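# Lift one staple stick from its box onto the table

## Task

Remove a single stick of staples from the staple box and set it down on the table with its legs pointing down, far enough away that it touches neither the box's tray nor its sleeve.

## Robot and tools

Robot: two arms, left_arm and right_arm, each with a parallel two-finger gripper and a wrist camera (cam_left_wrist and cam_right_wrist, 672x504 images). The left_arm base sits near (-0.006, +0.367, +0.014) m and the right_arm base near (+0.025, -0.317, +0.023) m. A camera stand is fixed behind the arms. Loose objects may occasionally get a small nudge from outside.

Frame: everything uses the scene frame. Its origin is at table-top height, halfway between the nominal arm bases. +x points out over the table, +y toward left_arm, +z up. Arm names do not match image sides. A gripper's fingers point along its own +z axis and open and close along its y axis. end_effector_position is the point between the pads, about 1 cm short of the fingertips. Reported positions and orientations can be a few centimetres off, more at long reach.

The 14-number row: every command that moves an arm is a row of 14 numbers in [-1, 1]. The first seven are left_arm: dx, dy, dz, rx, ry, rz, opening. The last seven are right_arm in the same order. Send all 14 even when only one arm moves. dx..rz are an offset, not a pose. They are measured along the scene axes from that arm's current Hand target, which is the last commanded pose. 1.0 means 0.6 m of travel or 180 degrees of turn. rx, ry, rz together form one rotation vector, turning about the Hand target's position. If a translation is longer than 1.0 it may be shortened along its direction. Opening is absolute, not an offset: +1 is fully open (0.094 m) and -1 is closed. A 0 for opening is a real command, so to leave a gripper as it is, repeat its present opening. Sending six zeros re-commands the Hand target, which often pulls a gripper that stopped short back onto its target.

execute_actions(actions, cameras): actions is a list of actions. Each action is a list of up to 15 rows, one row per 1/30 s control step. A short action holds its last row for the rest of the 15 steps. Every row in an action is an offset from the pose at the start of that action, not from the row before. Each new action starts from the current Hand target, so repeating an offset moves the arm further. An empty actions list only returns state, plus images from all cameras. cameras lists camera names: ["all"] means every camera and [] means none. An unknown name makes the call invalid.

move(target, speed, blend, opening_speed, grip_force, blocking, cameras): this steers each gripper in a straight line.
- target is one 14-number row, or a list of up to 15 rows. Every row is an offset from the Hand targets at the start of the move, not from the previous row.
- speed is in m/s, from 0.002 to 2.9, default 0.25. Give one value, or one per target.
- blend is in metres and rounds the corners of a list. 0 means stop at each point.
- opening_speed is on the -1..+1 scale per second, at least 0.2. Use it for gentle closing.
- grip_force is newtons per finger pad, 10 to 50 (50 is full). It persists once set, and lower force closes more slowly.
- blocking=false returns after about 0.5 s while the motion continues.
A move lasts at most 10 s. It does not avoid obstacles or the other arm. The result adds a "move:" line giving the ending (done, off_target, moving, held, fault) and limits (paced means the pose was clipped, held means steps were withheld).

wait(seconds): runs the scene for 0 to 10 s with the last commands held. stop(): brakes a running move. zoom_image(camera, region): region is [x0, y0, x1, y1] in pixels of the newest image from cam_left_wrist or cam_right_wrist, at most 504 by 504. read_manual(section="licences"): returns licence text only. finished_scene(scene): ends the current scene, given by its number. Call nothing after it in the same reply.

Results: each arm's end_effector_position (m) and end_effector_quat_wxyz, Hand target, and joint positions. The last joint value is the finger opening in metres. Results also give joint torques and joint velocities. Velocities shown as within noise mean the arm is still. grip_measured is the measured opening on the command scale. With nothing held it reads up to about 2.5 mm wide. On a hard part under full squeeze it reads up to about 3 mm narrower than the part. "Tool commands" lists the present commands. Resting a few centimetres off target in free air is normal friction or weight, not a sign of contact.

Motion notes: each step, the commanded orientation is clipped to within 40 degrees of the measured one, so large turns take several actions. If a gripper rests short of its target, send the missing distance as an offset. Fast moves lag and overshoot. Route around an arm's own base rather than close by it.

Avoid:
- dropping the stick, or releasing it while it is still moving;
- fast contact, and targets set far beyond a contact point, since both push hard;
- letting the arms, grippers or wrist cameras touch each other, or closing one gripper on the other's fingers;
- straining the camera cables;
- anything falling off the table;
- holding loads or stretched poses for long. Motors heat up: MOTOR HOT appears at 75 °C, and at 90 °C that arm folds up and stops working.
To release an arm pressing on something, command its target back past the gripper. To let go of a part, command an opening well above grip_measured.

Each tool is called after "Request:" by a JSON object that holds its "name" and its "arguments".

## Session

Request:
{"name": "execute_actions", "arguments": {"actions": []}}

Scene clock: 0.00 s.
left_arm: end_effector_position=(+0.2662, +0.1829, +0.2439) grip_measured=+1.000 end_effector_quat_wxyz=(+0.330, -0.036, +0.888, -0.318) | right_arm: end_effector_position=(+0.2854, -0.1856, +0.1327) grip_measured=+1.000 end_effector_quat_wxyz=(+0.310, -0.077, +0.937, +0.144)
Joint positions: left_arm=[-0.444 0.998 0.897 -0.531 0.187 -0.671 0.094] | right_arm=[0.407 1.024 0.614 -0.466 -0.058 0.284 0.094]
Joint velocities: within noise
Joint torques (N m): no reading
Heat: left arm: 36 °C; right arm: 30 °C.
Hand target: left_arm +0.2673, +0.1822, +0.2544; +0.342, -0.033, +0.882, -0.324 | right_arm +0.2889, -0.1841, +0.1405; +0.321, -0.078, +0.932, +0.148
Tool commands: left_gripper/opening=+1.0 right_gripper/opening=+1.0

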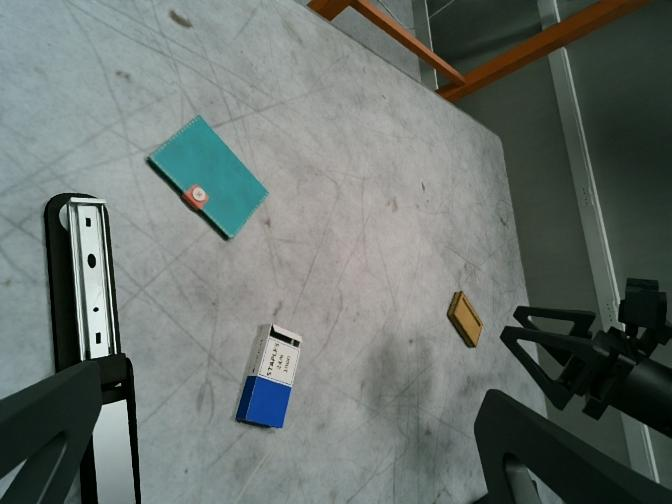

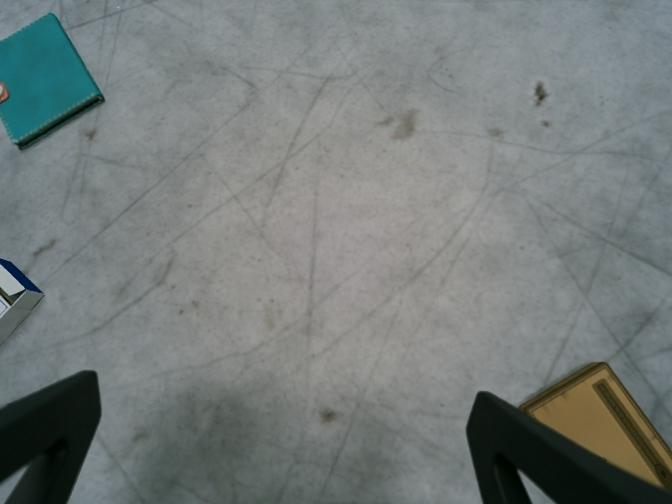

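Request:
{"name": "zoom_image", "arguments": {"camera": "cam_left_wrist", "region": [210, 300, 330, 440]}}

Request:
{"name": "zoom_image", "arguments": {"camera": "cam_right_wrist", "region": [0, 230, 100, 360]}}

Scaled by 3.600 from the camera's 672x504 image, which has a finer 960x720 frame.

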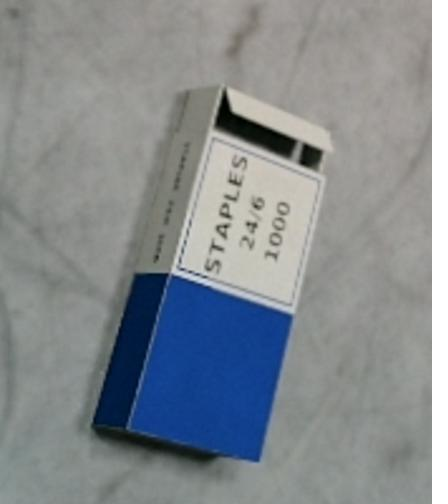

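Scaled by 3.877 from the camera's 672x504 image, which has a finer 960x720 frame.

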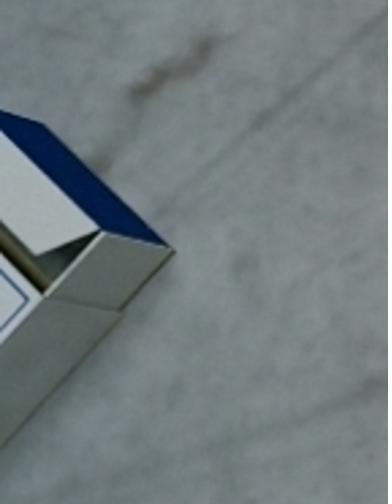

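Request:
{"name": "move", "arguments": {"target": [0,0,0,0,0,0,1,-0.11,0.21,0.06,0,0,0,1], "cameras": ["all"]}}

Request:
{"name": "zoom_image", "arguments": {"camera": "cam_right_wrist", "region": [200, 150, 450, 350]}}

Scene clock: 2.57 s.
left_arm: end_effector_position=(+0.2662, +0.1829, +0.2439) grip_measured=+1.000 end_effector_quat_wxyz=(+0.330, -0.036, +0.888, -0.318) | right_arm: end_effector_position=(+0.2189, -0.0611, +0.1677) grip_measured=+1.000 end_effector_quat_wxyz=(+0.310, -0.083, +0.935, +0.148)
Joint positions: left_arm=[-0.444 0.998 0.897 -0.531 0.187 -0.671 0.094] | right_arm=[1.099 1.208 0.865 -0.614 0.365 0.826 0.094]
Joint torques (N m): left_arm=[-0.1 -3.28 8.25 1.4 0.06 0.01] | right_arm=[0.58 -2.35 7.94 1.27 0.38 0.05]
Heat: left arm: 36 °C; right arm: 31 °C.
Hand target: left_arm +0.2673, +0.1822, +0.2544; +0.342, -0.033, +0.882, -0.324 | right_arm +0.2228, -0.0580, +0.1766; +0.321, -0.078, +0.932, +0.148
Off the commanded pose: left_arm 0.011 m, 2 deg | right_arm 0.010 m, 1 deg.
move: off_target (left_arm)

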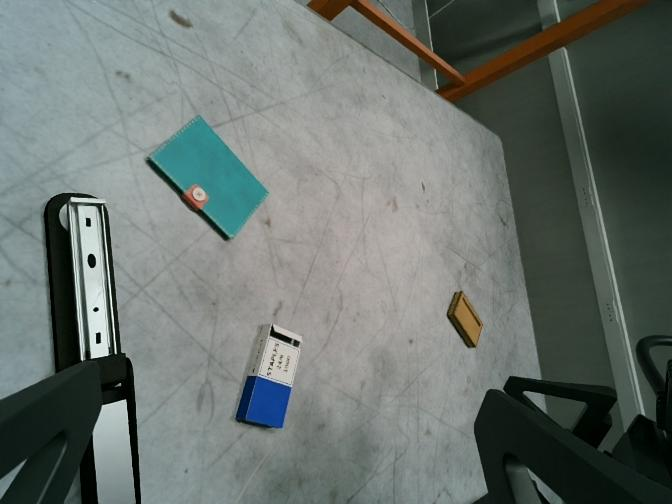

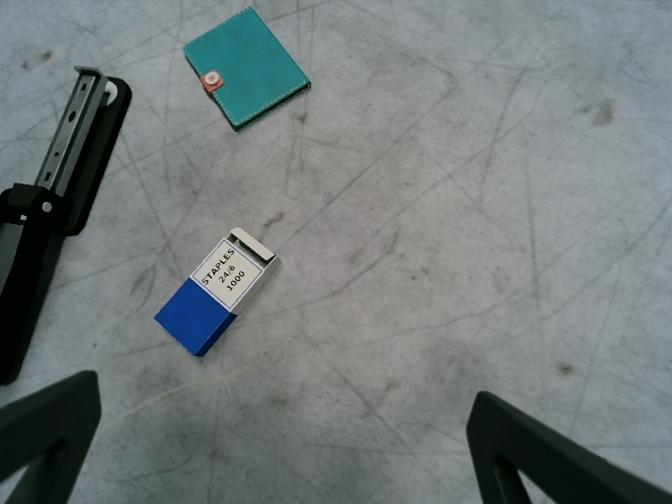

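Scaled by 2.016 from the camera's 672x504 image, which has a finer 960x720 frame.

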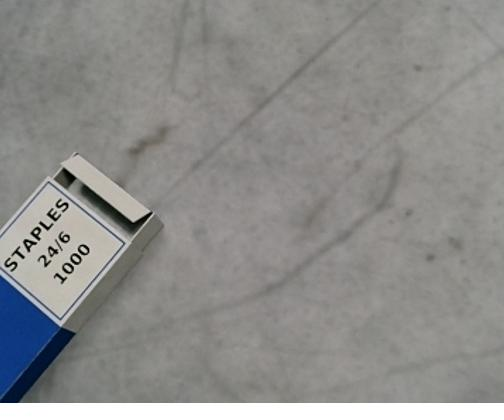

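Request:
{"name": "move", "arguments": {"target": [-0.174,-0.182,-0.28,0.176,-0.11,-0.062,1,0.178,-0.037,0.04,-0.048,0.229,-0.189,1], "cameras": ["all"]}}

Scene clock: 6.00 s.
left_arm: end_effector_position=(+0.1613, +0.0727, +0.0846) grip_measured=+1.000 end_effector_quat_wxyz=(+0.440, +0.208, +0.867, -0.106) | right_arm: end_effector_position=(+0.3270, -0.0810, +0.2006) grip_measured=+1.000 end_effector_quat_wxyz=(+0.013, +0.220, +0.975, +0.017)
Joint positions: left_arm=[-1.362 1.429 0.559 -0.021 -0.711 -0.682 0.094] | right_arm=[0.639 2.001 2.038 -1.564 -0.002 1.103 0.094]
Joint torques (N m): left_arm=[-0.7 -4.79 5.75 1.09 -0.59 -0.1] | right_arm=[-0.17 -7.25 6.75 0.31 -0.03 0.08]
Heat: left arm: 37 °C; right arm: 31 °C.
Hand target: left_arm +0.1629, +0.0730, +0.0864; +0.450, +0.201, +0.864, -0.104 | right_arm +0.3296, -0.0802, +0.2006; -0.001, +0.225, +0.974, -0.001
Off the commanded pose: left_arm 0.002 m, 1 deg | right_arm 0.003 m, 3 deg.
joint sent to its limit (right arm) — joint 4 (wrist pitch), lower limit. The joint targets still meet the commanded pose.
move: off_target (right_arm)

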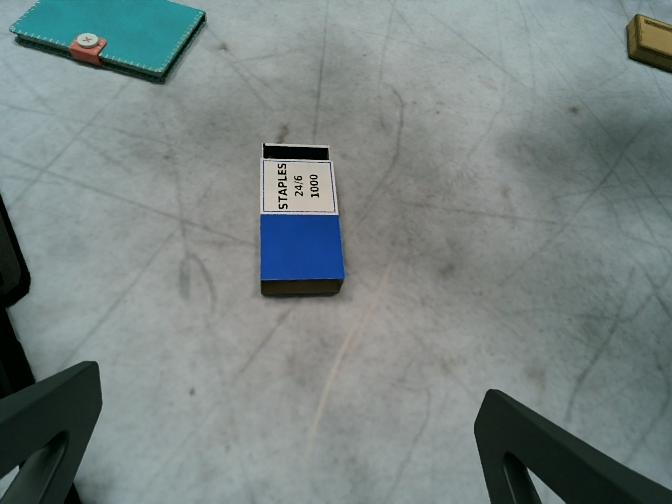

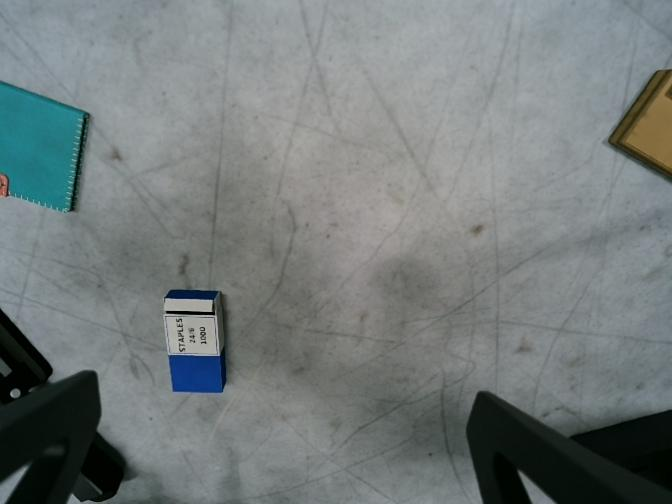

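Request:
{"name": "move", "arguments": {"target": [0.134,-0.068,-0.117,0,0,0,0.3,0,0,0,0,0,0,0.3], "speed": 0.15, "cameras": ["all"]}}

Scene clock: 7.87 s.
left_arm: end_effector_position=(+0.2379, +0.0383, +0.0137) grip_measured=+0.301 end_effector_quat_wxyz=(+0.444, +0.203, +0.867, -0.100) | right_arm: end_effector_position=(+0.3269, -0.0810, +0.2006) grip_measured=+0.302 end_effector_quat_wxyz=(+0.013, +0.220, +0.975, +0.017)
Joint positions: left_arm=[-1.123 1.897 0.636 0.497 -0.566 -0.467 0.061] | right_arm=[0.639 2.001 2.038 -1.564 -0.002 1.103 0.061]
Joint torques (N m): left_arm=[0.61 -7.16 6.2 1.29 -0.24 0.09] | right_arm=[-0.09 -7.23 6.67 0.29 -0.04 0.07]
Heat: left arm: 37 °C; right arm: 31 °C.
Hand target: left_arm +0.2433, +0.0322, +0.0162; +0.450, +0.201, +0.864, -0.104 | right_arm +0.3296, -0.0803, +0.2006; -0.001, +0.225, +0.974, -0.001
Off the commanded pose: left_arm 0.009 m, 1 deg | right_arm 0.003 m, 3 deg.
joint sent to its limit (right arm) — joint 4 (wrist pitch), lower limit. The joint targets still meet the commanded pose.
move: off_target (right_arm)

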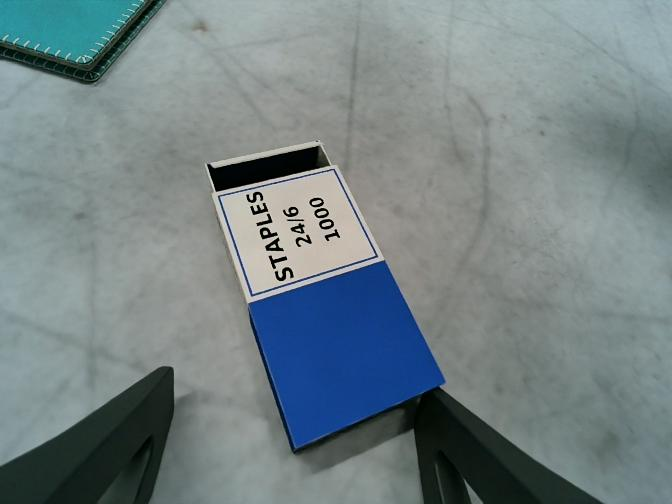

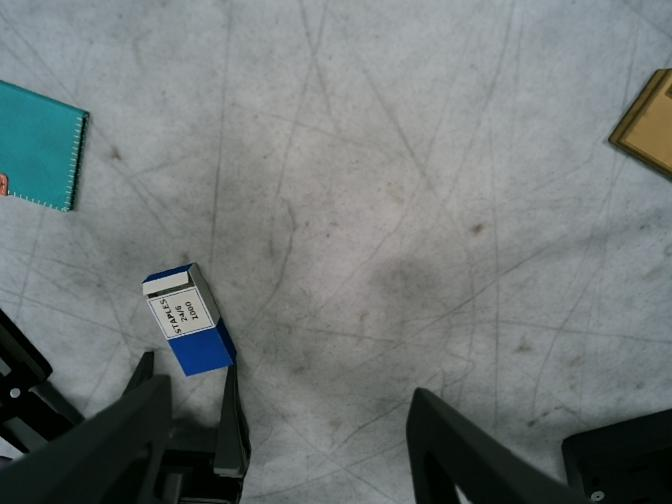

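Request:
{"name": "move", "arguments": {"target": [[-0.075,0.037,0.058,0,0,0,0.3,0,0,0,0,0,0,0.3],[-0.097,-0.017,0.05,0,0,0.128,1,0,0,0,0,0,0,0.3]], "cameras": ["all"]}}

Scene clock: 11.83 s.
left_arm: end_effector_position=(+0.1836, +0.0276, +0.0409) grip_measured=+0.999 end_effector_quat_wxyz=(+0.449, +0.027, +0.893, -0.014) | right_arm: end_effector_position=(+0.3269, -0.0810, +0.2006) grip_measured=+0.302 end_effector_quat_wxyz=(+0.013, +0.220, +0.975, +0.017)
Joint positions: left_arm=[-1.388 1.963 1.034 -0.389 -0.906 -1.256 0.094] | right_arm=[0.639 2.001 2.038 -1.564 -0.002 1.103 0.061]
Joint torques (N m): left_arm=[-0.79 -8.38 7.56 0.29 -0.79 -0.09] | right_arm=[-0.12 -7.3 6.67 0.31 -0.02 0.07]
Heat: left arm: 37 °C; right arm: 31 °C.
Hand target: left_arm +0.1852, +0.0221, +0.0463; +0.462, +0.024, +0.887, -0.012 | right_arm +0.3296, -0.0803, +0.2006; -0.001, +0.225, +0.974, -0.001
Off the commanded pose: left_arm 0.008 m, 2 deg | right_arm 0.003 m, 3 deg.
joint sent to its limit (right arm) — joint 4 (wrist pitch), lower limit. The joint targets still meet the commanded pose.
move: off_target (right_arm)

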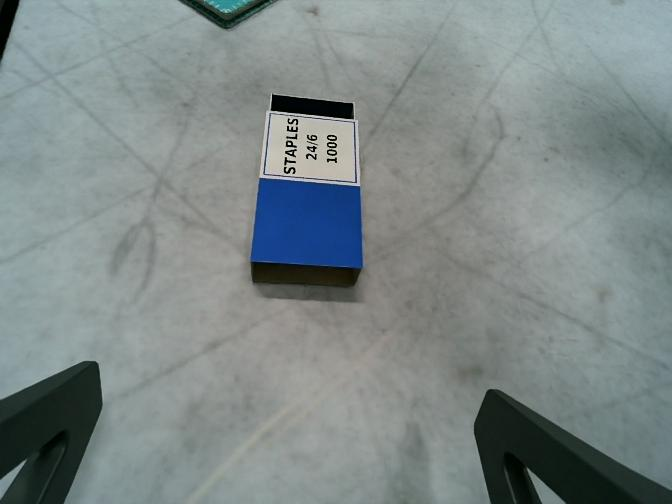

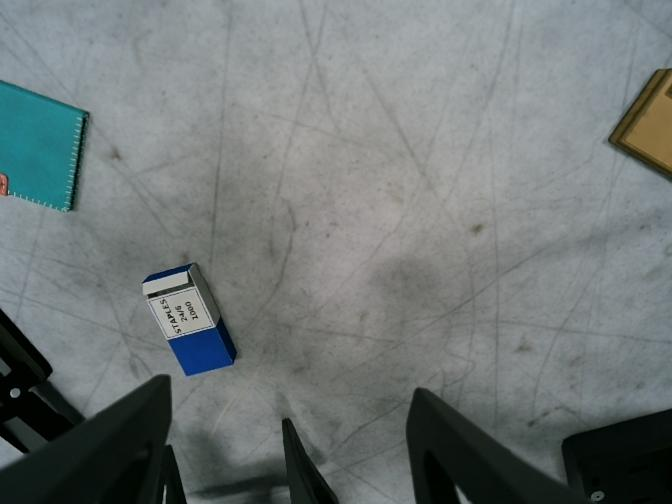

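Request:
{"name": "move", "arguments": {"target": [0.117,-0.008,-0.044,0,0,0,1,0,0,0,0,0,0,0.3], "speed": 0.1, "cameras": ["all"]}}

Scene clock: 13.50 s.
left_arm: end_effector_position=(+0.2511, +0.0229, +0.0179) grip_measured=+0.999 end_effector_quat_wxyz=(+0.456, +0.026, +0.889, -0.010) | right_arm: end_effector_position=(+0.3269, -0.0810, +0.2006) grip_measured=+0.302 end_effector_quat_wxyz=(+0.013, +0.220, +0.975, +0.017)
Joint positions: left_arm=[-1.205 2.065 1.034 -0.078 -0.861 -0.982 0.094] | right_arm=[0.639 2.001 2.038 -1.564 -0.002 1.103 0.061]
Joint torques (N m): left_arm=[0.21 -9.26 6.83 0.81 -0.5 0.06] | right_arm=[-0.12 -7.2 6.63 0.31 -0.04 0.09]
Heat: left arm: 37 °C; right arm: 32 °C.
Hand target: left_arm +0.2553, +0.0172, +0.0198; +0.462, +0.025, +0.887, -0.012 | right_arm +0.3296, -0.0803, +0.2006; -0.001, +0.225, +0.974, -0.001
Off the commanded pose: left_arm 0.007 m, 1 deg | right_arm 0.003 m, 3 deg.
joint sent to its limit (right arm) — joint 4 (wrist pitch), lower limit. The joint targets still meet the commanded pose.
move: off_target (right_arm)

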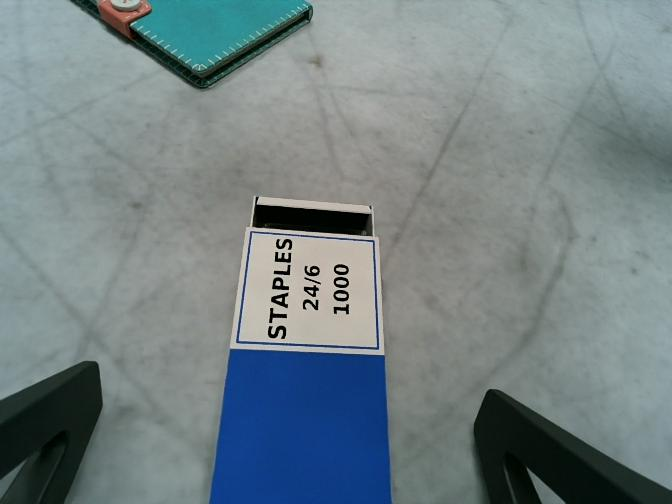

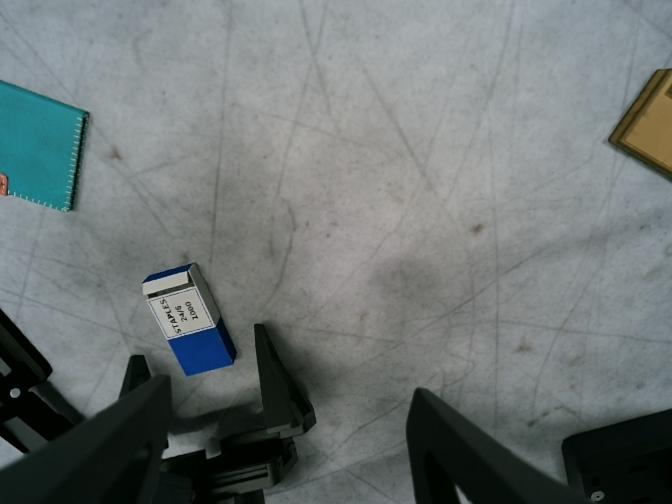

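Request:
{"name": "move", "arguments": {"target": [0,0,0,0,0,0,-0.3,0,0,0,0,0,0,0.3], "opening_speed": 0.6, "grip_force": [12,50], "cameras": ["all"]}}

Scene clock: 20.60 s.
left_arm: end_effector_position=(+0.2511, +0.0226, +0.0180) grip_measured=-0.198 end_effector_quat_wxyz=(+0.456, +0.027, +0.889, -0.010) | right_arm: end_effector_position=(+0.3269, -0.0810, +0.2006) grip_measured=+0.302 end_effector_quat_wxyz=(+0.013, +0.220, +0.975, +0.017)
Joint positions: left_arm=[-1.205 2.065 1.034 -0.077 -0.86 -0.981 0.038] | right_arm=[0.639 2.001 2.038 -1.564 -0.002 1.103 0.061]
Joint torques (N m): left_arm=[0.23 -9.26 6.83 0.8 -0.5 0.06] | right_arm=[-0.1 -7.2 6.64 0.29 -0.02 0.06]
Heat: left arm: 37 °C; right arm: 32 °C.
Hand target: left_arm +0.2553, +0.0172, +0.0198; +0.462, +0.024, +0.887, -0.012 | right_arm +0.3296, -0.0803, +0.2006; -0.001, +0.225, +0.974, -0.001
Off the commanded pose: left_arm 0.007 m, 1 deg | right_arm 0.003 m, 3 deg.
joint sent to its limit (right arm) — joint 4 (wrist pitch), lower limit. The joint targets still meet the commanded pose.
grip_force (N): 12, 50
move: off_target (right_arm)

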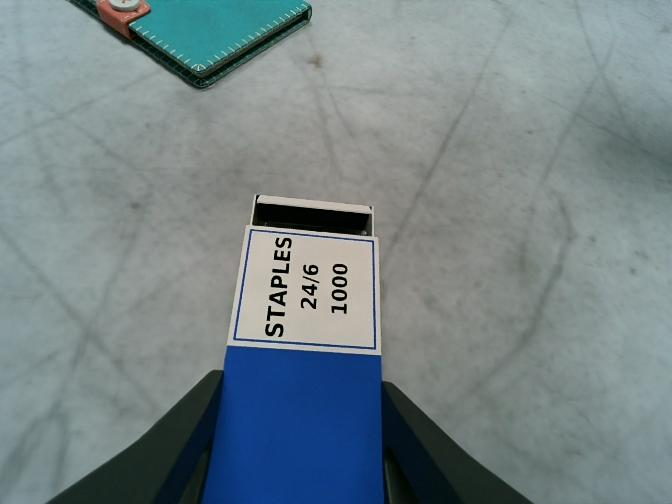

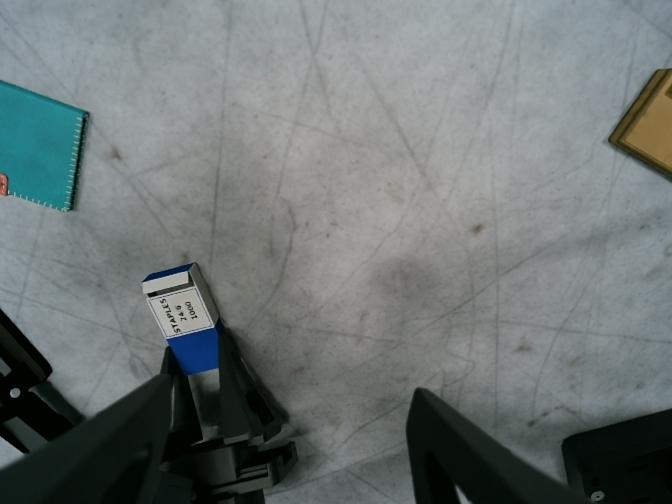

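Request:
{"name": "move", "arguments": {"target": [0,0,0,0,0,0,-0.3,-0.018,0.163,-0.17,0,0,0.125,0.5], "cameras": ["all"]}}

Scene clock: 23.73 s.
left_arm: end_effector_position=(+0.2511, +0.0226, +0.0180) grip_measured=-0.199 end_effector_quat_wxyz=(+0.456, +0.027, +0.889, -0.010) | right_arm: end_effector_position=(+0.3132, +0.0131, +0.0993) grip_measured=+0.498 end_effector_quat_wxyz=(-0.007, +0.033, +0.999, -0.005)
Joint positions: left_arm=[-1.205 2.065 1.034 -0.077 -0.86 -0.981 0.038] | right_arm=[0.827 2.272 2.057 -1.371 -0.005 0.913 0.07]
Joint torques (N m): left_arm=[0.24 -9.26 6.82 0.79 -0.5 0.07] | right_arm=[-0.01 -9.44 6.83 0.36 0.02 -0.07]
Heat: left arm: 37 °C; right arm: 32 °C.
Hand target: left_arm +0.2553, +0.0172, +0.0198; +0.462, +0.024, +0.887, -0.012 | right_arm +0.3188, +0.0175, +0.0985; +0.000, +0.031, +1.000, -0.001
Off the commanded pose: left_arm 0.007 m, 1 deg | right_arm 0.007 m, 1 deg.
grip_force (N): 12, 50
move: done

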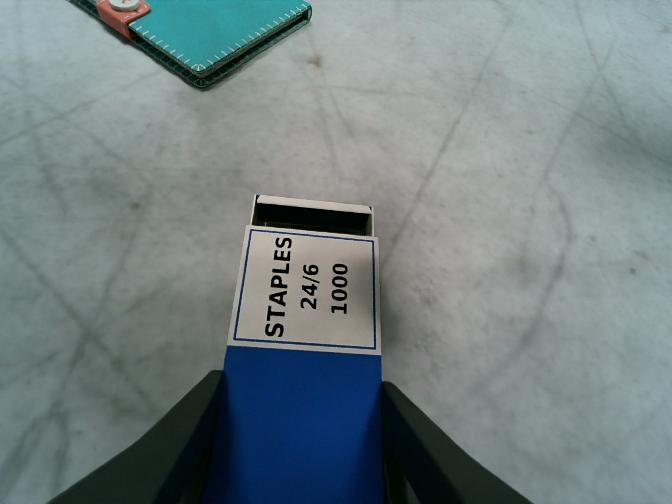

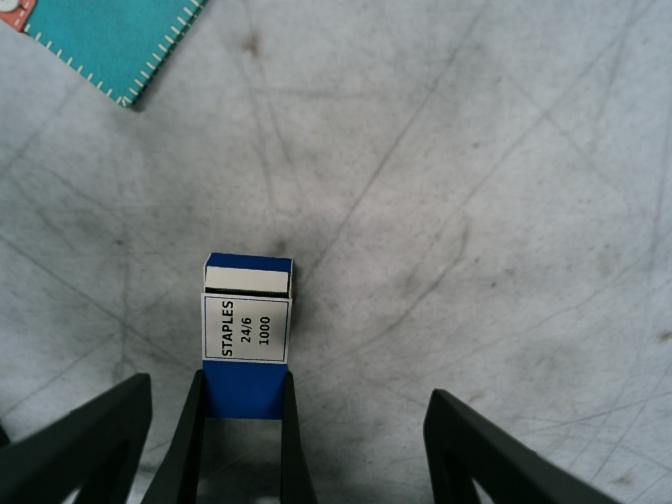

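Request:
{"name": "move", "arguments": {"target": [0,0,0,0,0,0,-0.3,-0.011,0.036,-0.081,0,0,0,0.5], "cameras": ["all"]}}

Scene clock: 25.00 s.
left_arm: end_effector_position=(+0.2511, +0.0226, +0.0180) grip_measured=-0.199 end_effector_quat_wxyz=(+0.456, +0.027, +0.889, -0.010) | right_arm: end_effector_position=(+0.3103, +0.0385, +0.0561) grip_measured=+0.498 end_effector_quat_wxyz=(-0.002, +0.026, +1.000, +0.003)
Joint positions: left_arm=[-1.205 2.065 1.034 -0.077 -0.86 -0.981 0.038] | right_arm=[0.869 2.344 2.008 -1.233 -0.006 0.942 0.07]
Joint torques (N m): left_arm=[0.21 -9.26 6.83 0.79 -0.5 0.07] | right_arm=[0.1 -9.96 4.97 0.44 0.01 0.06]
Heat: left arm: 37 °C; right arm: 32 °C.
Hand target: left_arm +0.2553, +0.0172, +0.0198; +0.462, +0.024, +0.887, -0.012 | right_arm +0.3122, +0.0391, +0.0499; -0.001, +0.031, +1.000, -0.001
Off the commanded pose: left_arm 0.007 m, 1 deg | right_arm 0.007 m, 1 deg.
grip_force (N): 12, 50
move: done

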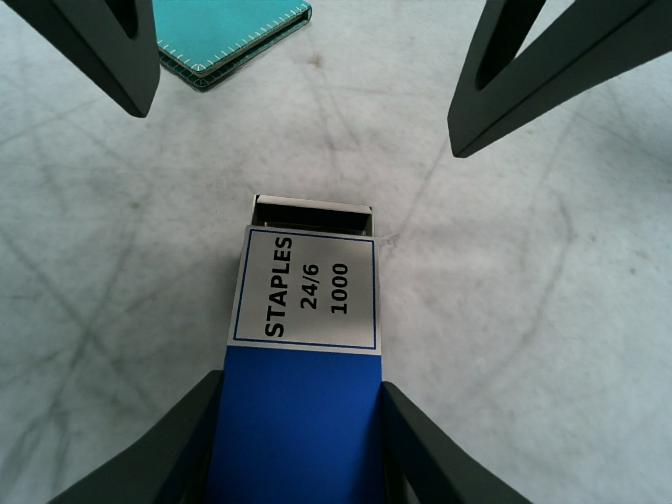

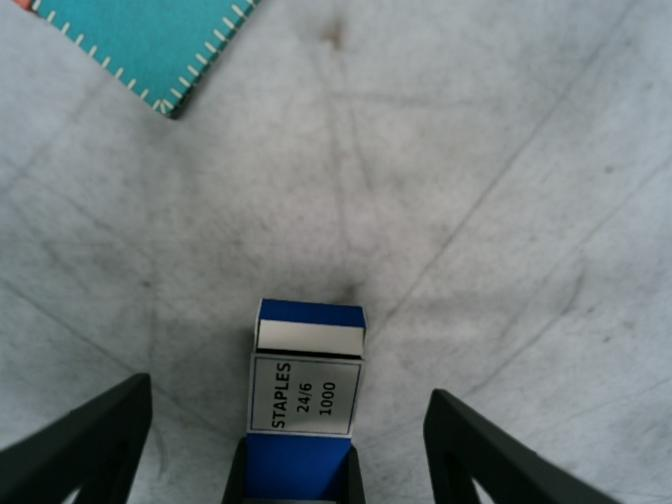

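Request:
{"name": "move", "arguments": {"target": [0,0,0,0,0,0,-0.3,-0.005,-0.007,-0.06,0,0,0,0.5], "speed": 0.1, "cameras": ["all"]}}

Scene clock: 27.50 s.
left_arm: end_effector_position=(+0.2511, +0.0226, +0.0180) grip_measured=-0.199 end_effector_quat_wxyz=(+0.456, +0.027, +0.889, -0.010) | right_arm: end_effector_position=(+0.3090, +0.0369, +0.0242) grip_measured=+0.498 end_effector_quat_wxyz=(+0.002, +0.027, +1.000, +0.008)
Joint positions: left_arm=[-1.205 2.065 1.034 -0.077 -0.86 -0.981 0.038] | right_arm=[0.869 2.344 1.88 -1.092 -0.006 0.943 0.07]
Joint torques (N m): left_arm=[0.23 -9.28 6.83 0.79 -0.5 0.07] | right_arm=[0.03 -9.5 4.49 0.46 0 0.08]
Heat: left arm: 37 °C; right arm: 32 °C.
Hand target: left_arm +0.2553, +0.0172, +0.0198; +0.462, +0.024, +0.887, -0.012 | right_arm +0.3092, +0.0349, +0.0139; -0.001, +0.031, +1.000, -0.001
Off the commanded pose: left_arm 0.007 m, 1 deg | right_arm 0.011 m, 1 deg.
grip_force (N): 12, 50
move: off_target (right_arm)

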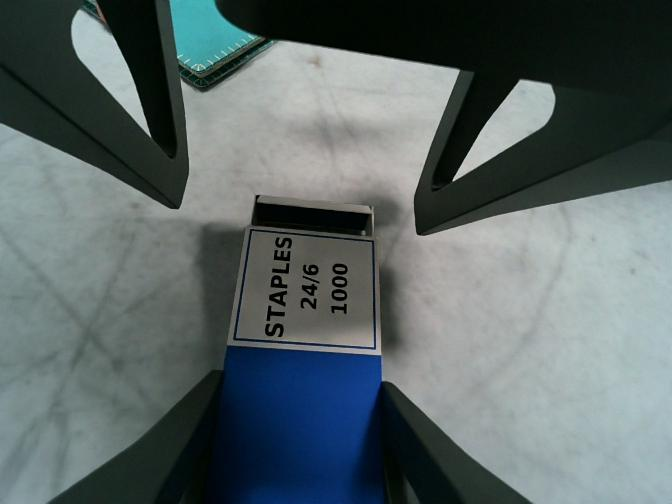

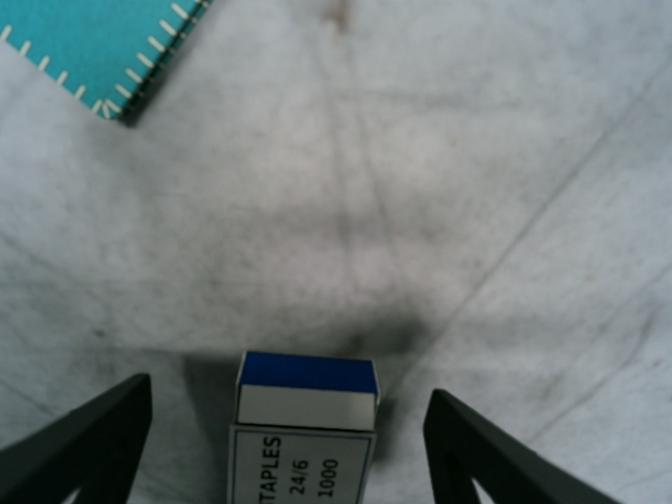

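Request:
{"name": "move", "arguments": {"target": [[0,0,0,0,0,0,-0.3,0,-0.005,-0.009,0,0,0,0.5],[0,0,0,0,0,0,-0.3,0,-0.005,-0.009,0,0,0,-0.3]], "speed": 0.1, "grip_force": [14,14], "cameras": ["all"]}}

Scene clock: 32.47 s.
left_arm: end_effector_position=(+0.2511, +0.0226, +0.0180) grip_measured=-0.201 end_effector_quat_wxyz=(+0.456, +0.027, +0.889, -0.010) | right_arm: end_effector_position=(+0.3076, +0.0351, +0.0178) grip_measured=-0.193 end_effector_quat_wxyz=(+0.001, +0.027, +1.000, +0.006)
Joint positions: left_arm=[-1.205 2.065 1.034 -0.077 -0.86 -0.981 0.038] | right_arm=[0.869 2.344 1.854 -1.069 -0.006 0.943 0.038]
Joint torques (N m): left_arm=[0.23 -9.26 6.82 0.79 -0.5 0.07] | right_arm=[-0.36 -9.74 4.25 0.46 0.01 0.04]
Heat: left arm: 37 °C; right arm: 32 °C.
Hand target: left_arm +0.2553, +0.0172, +0.0198; +0.462, +0.024, +0.887, -0.012 | right_arm +0.3091, +0.0319, +0.0085; -0.001, +0.031, +1.000, -0.001
Off the commanded pose: left_arm 0.007 m, 1 deg | right_arm 0.010 m, 1 deg.
grip_force (N): 14, 14
move: done

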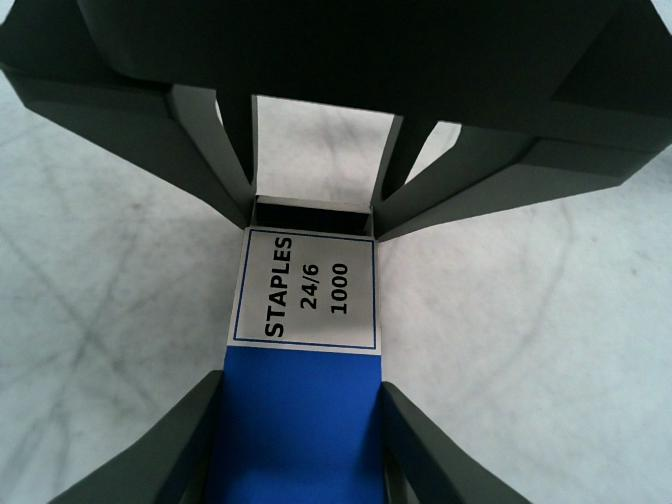

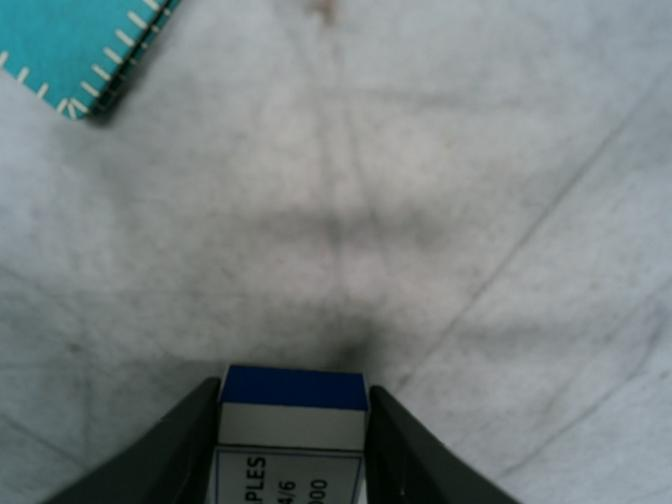

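Request:
{"name": "move", "arguments": {"target": [0,0,0,0,0,0,-0.3,0.067,-0.005,-0.002,0,0,0,-0.3], "speed": 0.06, "cameras": ["all"]}}

Scene clock: 33.73 s.
left_arm: end_effector_position=(+0.2538, +0.0224, +0.0190) grip_measured=-0.202 end_effector_quat_wxyz=(+0.458, +0.024, +0.889, -0.012) | right_arm: end_effector_position=(+0.3279, +0.0319, +0.0173) grip_measured=-0.194 end_effector_quat_wxyz=(-0.027, +0.026, +0.999, +0.007)
Joint positions: left_arm=[-1.199 2.065 1.034 -0.065 -0.86 -0.974 0.038] | right_arm=[0.813 2.434 2.01 -1.172 -0.05 0.886 0.038]
Joint torques (N m): left_arm=[-0.35 -9.28 6.83 0.7 -0.49 0] | right_arm=[-1.51 -9.17 6.87 0.6 0.46 -0.11]
Heat: left arm: 37 °C; right arm: 32 °C.
Hand target: left_arm +0.2554, +0.0172, +0.0198; +0.462, +0.024, +0.887, -0.012 | right_arm +0.3493, +0.0289, +0.0073; -0.001, +0.030, +1.000, -0.001
Off the commanded pose: left_arm 0.006 m, 0 deg | right_arm 0.024 m, 3 deg.
grip_force (N): 14, 14
move: off_target (right_arm)

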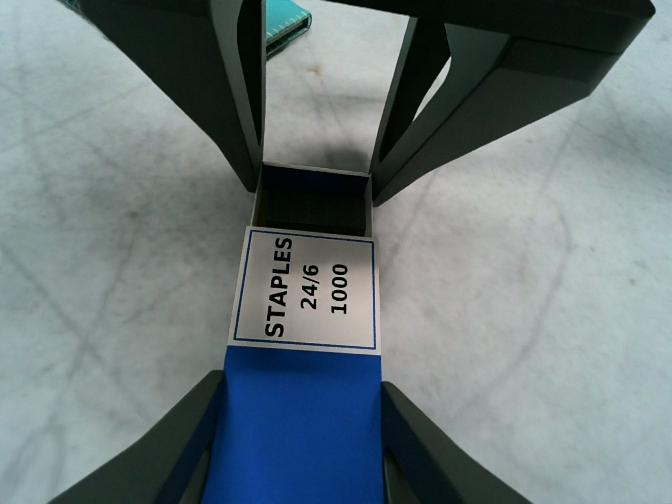

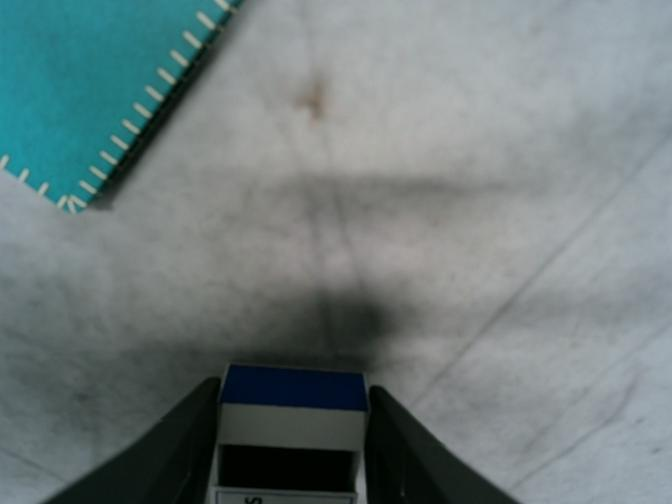

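Request:
{"name": "move", "arguments": {"target": [0,0,0,0,0,0,-0.3,0.033,-0.002,0,0,0,0,-0.3], "speed": 0.06, "cameras": ["all"]}}

Scene clock: 34.77 s.
left_arm: end_effector_position=(+0.2540, +0.0218, +0.0193) grip_measured=-0.202 end_effector_quat_wxyz=(+0.459, +0.024, +0.888, -0.014) | right_arm: end_effector_position=(+0.3463, +0.0308, +0.0176) grip_measured=-0.194 end_effector_quat_wxyz=(-0.030, +0.027, +0.999, +0.006)
Joint positions: left_arm=[-1.199 2.065 1.034 -0.062 -0.86 -0.974 0.038] | right_arm=[0.781 2.5 2.132 -1.234 -0.053 0.855 0.038]
Joint torques (N m): left_arm=[-0.35 -9.26 6.82 0.67 -0.49 0] | right_arm=[-1.58 -9.5 6.94 0.62 0.52 -0.08]
Heat: left arm: 37 °C; right arm: 32 °C.
Hand target: left_arm +0.2554, +0.0173, +0.0198; +0.462, +0.024, +0.887, -0.012 | right_arm +0.3692, +0.0278, +0.0074; +0.000, +0.031, +1.000, -0.001
Off the commanded pose: left_arm 0.005 m, 0 deg | right_arm 0.025 m, 4 deg.
grip_force (N): 14, 14
move: off_target (right_arm)

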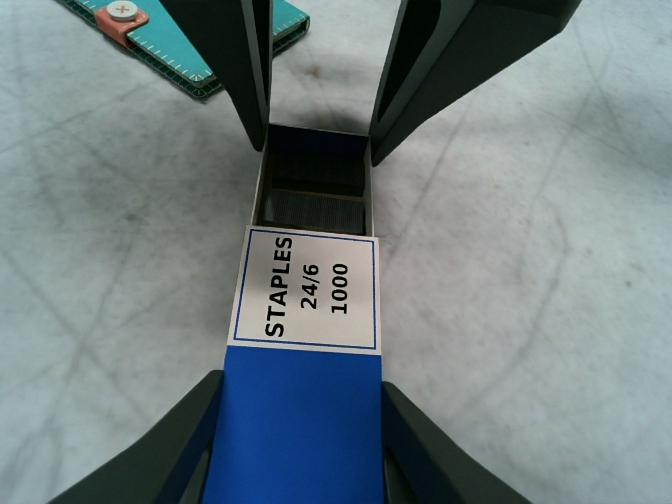

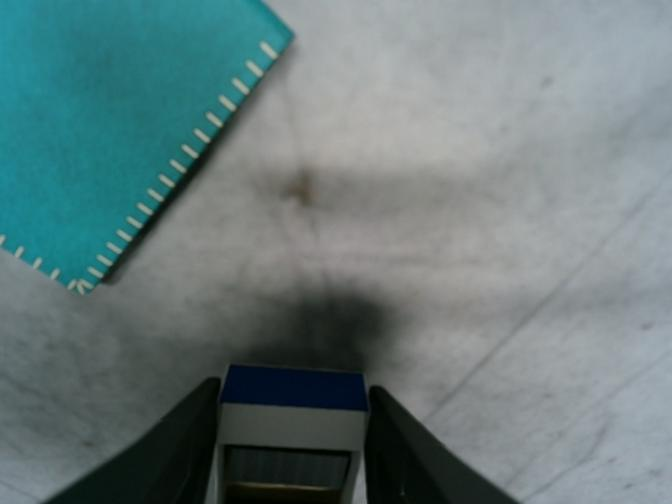

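Request:
{"name": "move", "arguments": {"target": [0,0,0,0,0,0,-0.3,0.03,-0.002,0,0,0,0,-0.3], "speed": 0.06}}

Request:
{"name": "move", "arguments": {"target": [[0,0,0,0,0,0,-0.3,-0.03,0,0,0,0,0,-0.3],[0,0,0,0,0,0,-0.3,-0.03,0,0,0,0,0,0.4],[0,0,0,0,0,0,-0.3,-0.03,-0.01,0.17,0,0,0,0.4]], "grip_force": [14,50], "cameras": ["all"]}}

Scene clock: 36.20 s.
left_arm: end_effector_position=(+0.2540, +0.0217, +0.0194) grip_measured=-0.208 end_effector_quat_wxyz=(+0.459, +0.024, +0.888, -0.014) | right_arm: end_effector_position=(+0.3814, +0.0267, +0.0176) grip_measured=-0.194 end_effector_quat_wxyz=(-0.004, +0.032, +0.999, +0.006)
Joint positions: left_arm=[-1.199 2.065 1.034 -0.061 -0.86 -0.974 0.037] | right_arm=[0.739 2.577 2.277 -1.269 -0.015 0.823 0.038]
Joint torques (N m): left_arm=[-0.34 -9.28 6.82 0.66 -0.49 0] | right_arm=[-0.18 -9.87 6.69 0.43 0.11 -0.03]
Heat: left arm: 37 °C; right arm: 32 °C.
Hand target: left_arm +0.2554, +0.0172, +0.0198; +0.462, +0.024, +0.887, -0.012 | right_arm +0.3872, +0.0265, +0.0072; -0.001, +0.031, +1.000, -0.001
Off the commanded pose: left_arm 0.005 m, 0 deg | right_arm 0.012 m, 1 deg.
grip_force (N): 14, 14
move: off_target (right_arm)

Scene clock: 38.83 s.
left_arm: end_effector_position=(+0.2540, +0.0216, +0.0193) grip_measured=-0.208 end_effector_quat_wxyz=(+0.459, +0.024, +0.888, -0.014) | right_arm: end_effector_position=(+0.3674, +0.0220, +0.1003) grip_measured=+0.398 end_effector_quat_wxyz=(-0.001, +0.029, +1.000, +0.000)
Joint positions: left_arm=[-1.199 2.065 1.034 -0.061 -0.86 -0.974 0.037] | right_arm=[0.757 2.535 2.529 -1.566 -0.001 0.835 0.066]
Joint torques (N m): left_arm=[-0.34 -9.28 6.82 0.67 -0.49 0] | right_arm=[-0.27 -13.07 5.61 0.23 -0.06 -0.02]
Heat: left arm: 36 °C; right arm: 32 °C.
Hand target: left_arm +0.2554, +0.0172, +0.0198; +0.462, +0.024, +0.887, -0.012 | right_arm +0.3692, +0.0205, +0.1093; -0.001, +0.031, +1.000, -0.001
Off the commanded pose: left_arm 0.005 m, 0 deg | right_arm 0.009 m, 0 deg.
joint sent to its limit (right arm) — joint 4 (wrist pitch), lower limit. The joint targets still meet the commanded pose.
grip_force (N): 14, 50
move: done; target 2's new opening was sent with right_arm's hand 0.013 m and 2 deg from that target

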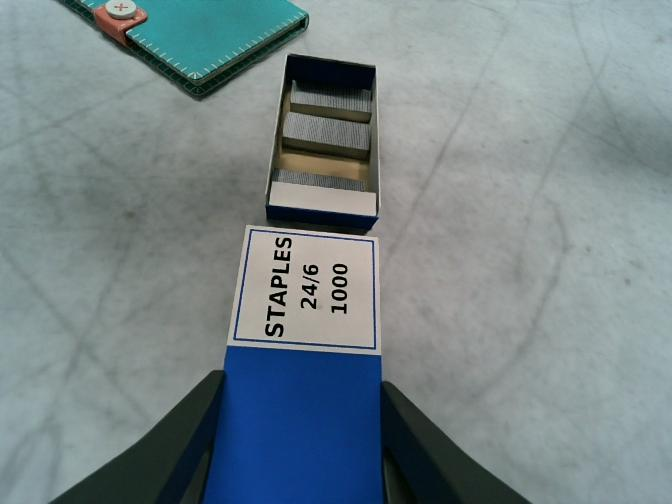

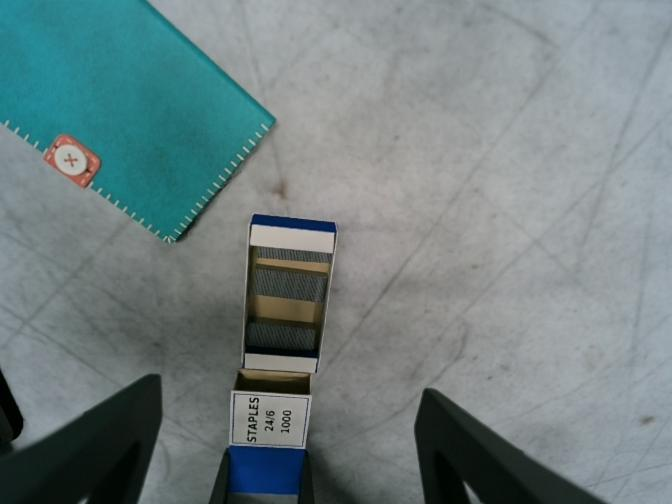

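Request:
{"name": "zoom_image", "arguments": {"camera": "cam_right_wrist", "region": [220, 200, 360, 380]}}

Request:
{"name": "zoom_image", "arguments": {"camera": "cam_left_wrist", "region": [250, 40, 400, 240]}}

Scaled by 2.800 from the camera's 672x504 image, which has a finer 960x720 frame.

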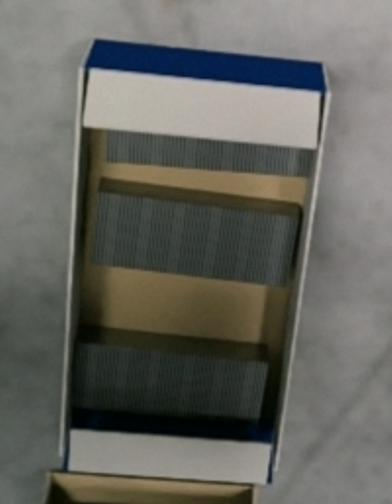

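Scaled by 2.520 from the camera's 672x504 image, which has a finer 960x720 frame.

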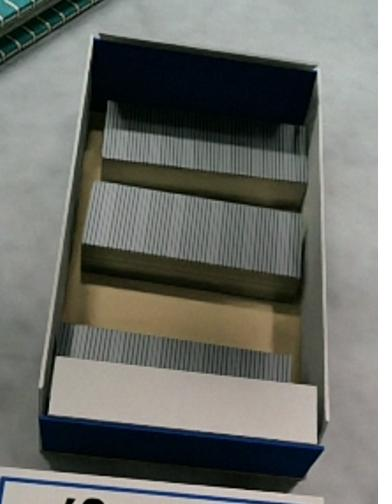

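Request:
{"name": "move", "arguments": {"target": [[0,0,0,0,0,0,0.4,0,0,0,0,0,0,0.4],[-0.13,0.03,0.05,0,0,0,0.4,-0.0237,0.009,0,0,0,0.5,-0.4]], "speed": 0.4, "grip_force": [50,50], "cameras": ["all"]}}

Request:
{"name": "zoom_image", "arguments": {"camera": "cam_right_wrist", "region": [150, 250, 450, 450]}}

Scene clock: 43.67 s.
left_arm: end_effector_position=(+0.1769, +0.0345, +0.0330) grip_measured=+0.399 end_effector_quat_wxyz=(+0.447, +0.031, +0.894, -0.003) | right_arm: end_effector_position=(+0.3556, +0.0237, +0.0924) grip_measured=-0.398 end_effector_quat_wxyz=(-0.018, -0.681, +0.732, -0.001)
Joint positions: left_arm=[-1.405 1.975 1.019 -0.411 -0.91 -1.288 0.066] | right_arm=[0.777 2.535 2.497 -1.568 0 -0.702 0.028]
Joint torques (N m): left_arm=[-0.85 -13.09 4.51 0.21 -0.8 -0.1] | right_arm=[0.43 -15.31 4.08 0.27 -0.03 -0.04]
Heat: left arm: 36 °C; right arm: 32 °C.
Hand target: left_arm +0.1773, +0.0352, +0.0498; +0.462, +0.025, +0.887, -0.012 | right_arm +0.3549, +0.0259, +0.1093; +0.000, +0.685, -0.728, +0.001
Off the commanded pose: left_arm 0.017 m, 2 deg | right_arm 0.017 m, 2 deg.
move: off_target (left_arm, right_arm); target 2's new opening was sent with right_arm's hand 0.017 m and 2 deg from that target

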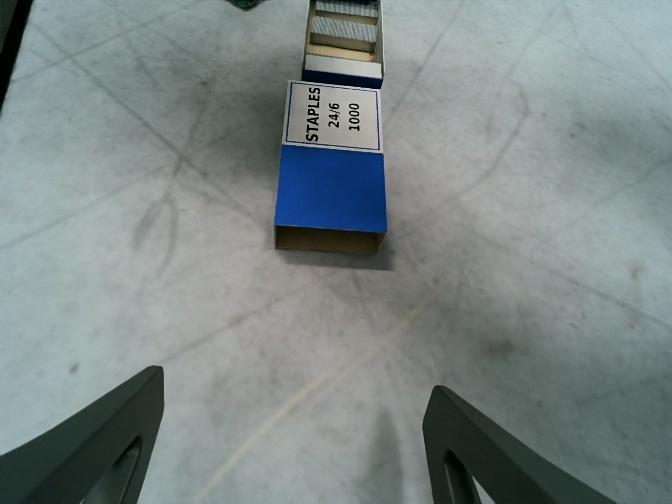

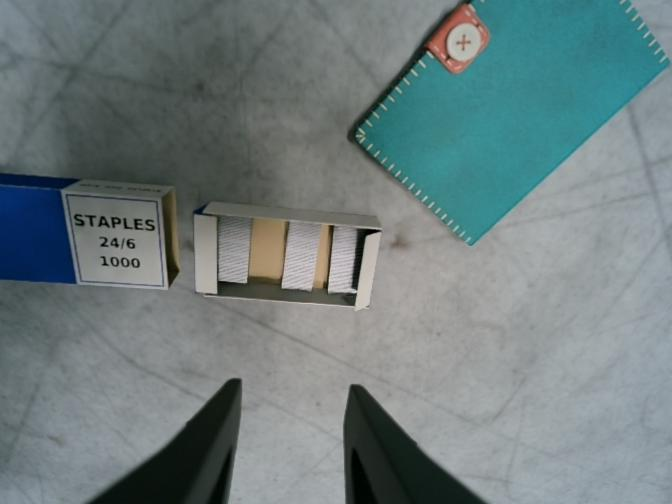

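Scaled by 1.680 from the camera's 672x504 image, which has a finer 960x720 frame.

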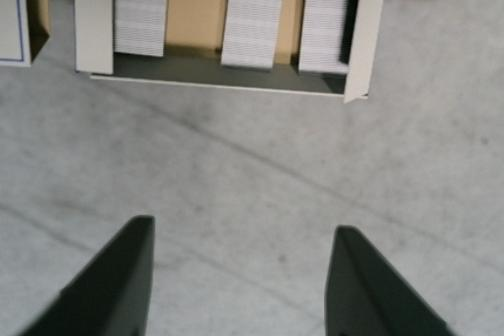

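Request:
{"name": "move", "arguments": {"target": [0,0,0,0,0,0,0.4,0.0,0.01,-0.135,0,0,0,-1], "speed": 0.15, "cameras": ["cam_right_wrist"]}}

Scene clock: 45.43 s.
left_arm: end_effector_position=(+0.1769, +0.0345, +0.0330) grip_measured=+0.399 end_effector_quat_wxyz=(+0.447, +0.031, +0.894, -0.003) | right_arm: end_effector_position=(+0.3500, +0.0198, +0.0218) grip_measured=-0.976 end_effector_quat_wxyz=(+0.032, +0.683, -0.729, +0.005)
Joint positions: left_arm=[-1.405 1.975 1.019 -0.411 -0.91 -1.288 0.066] | right_arm=[0.782 2.512 2.171 -1.294 0.007 -0.702 0.001]
Joint torques (N m): left_arm=[-0.85 -13.09 4.51 0.21 -0.81 -0.1] | right_arm=[0.77 -14.04 3.45 0.74 -0.11 0.01]
Heat: left arm: 36 °C; right arm: 31 °C.
Hand target: left_arm +0.1773, +0.0351, +0.0498; +0.462, +0.025, +0.887, -0.012 | right_arm +0.3549, +0.0320, +0.0284; +0.000, +0.685, -0.728, +0.001
Off the commanded pose: left_arm 0.017 m, 2 deg | right_arm 0.015 m, 4 deg.
move: off_target (left_arm, right_arm)
Images, in order (width x height): cam_right_wrist 672x504.

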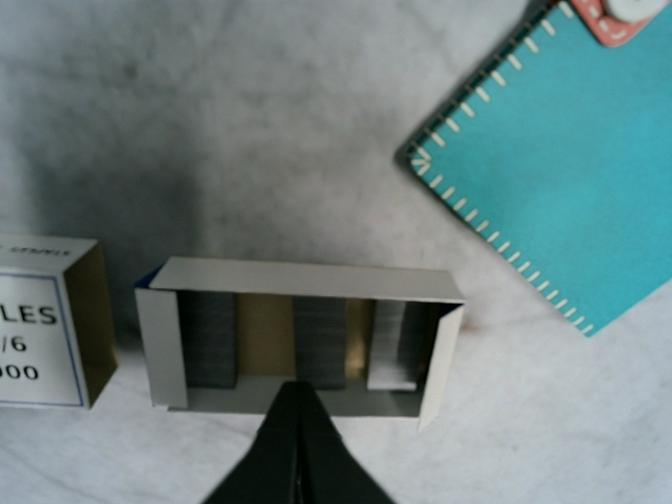

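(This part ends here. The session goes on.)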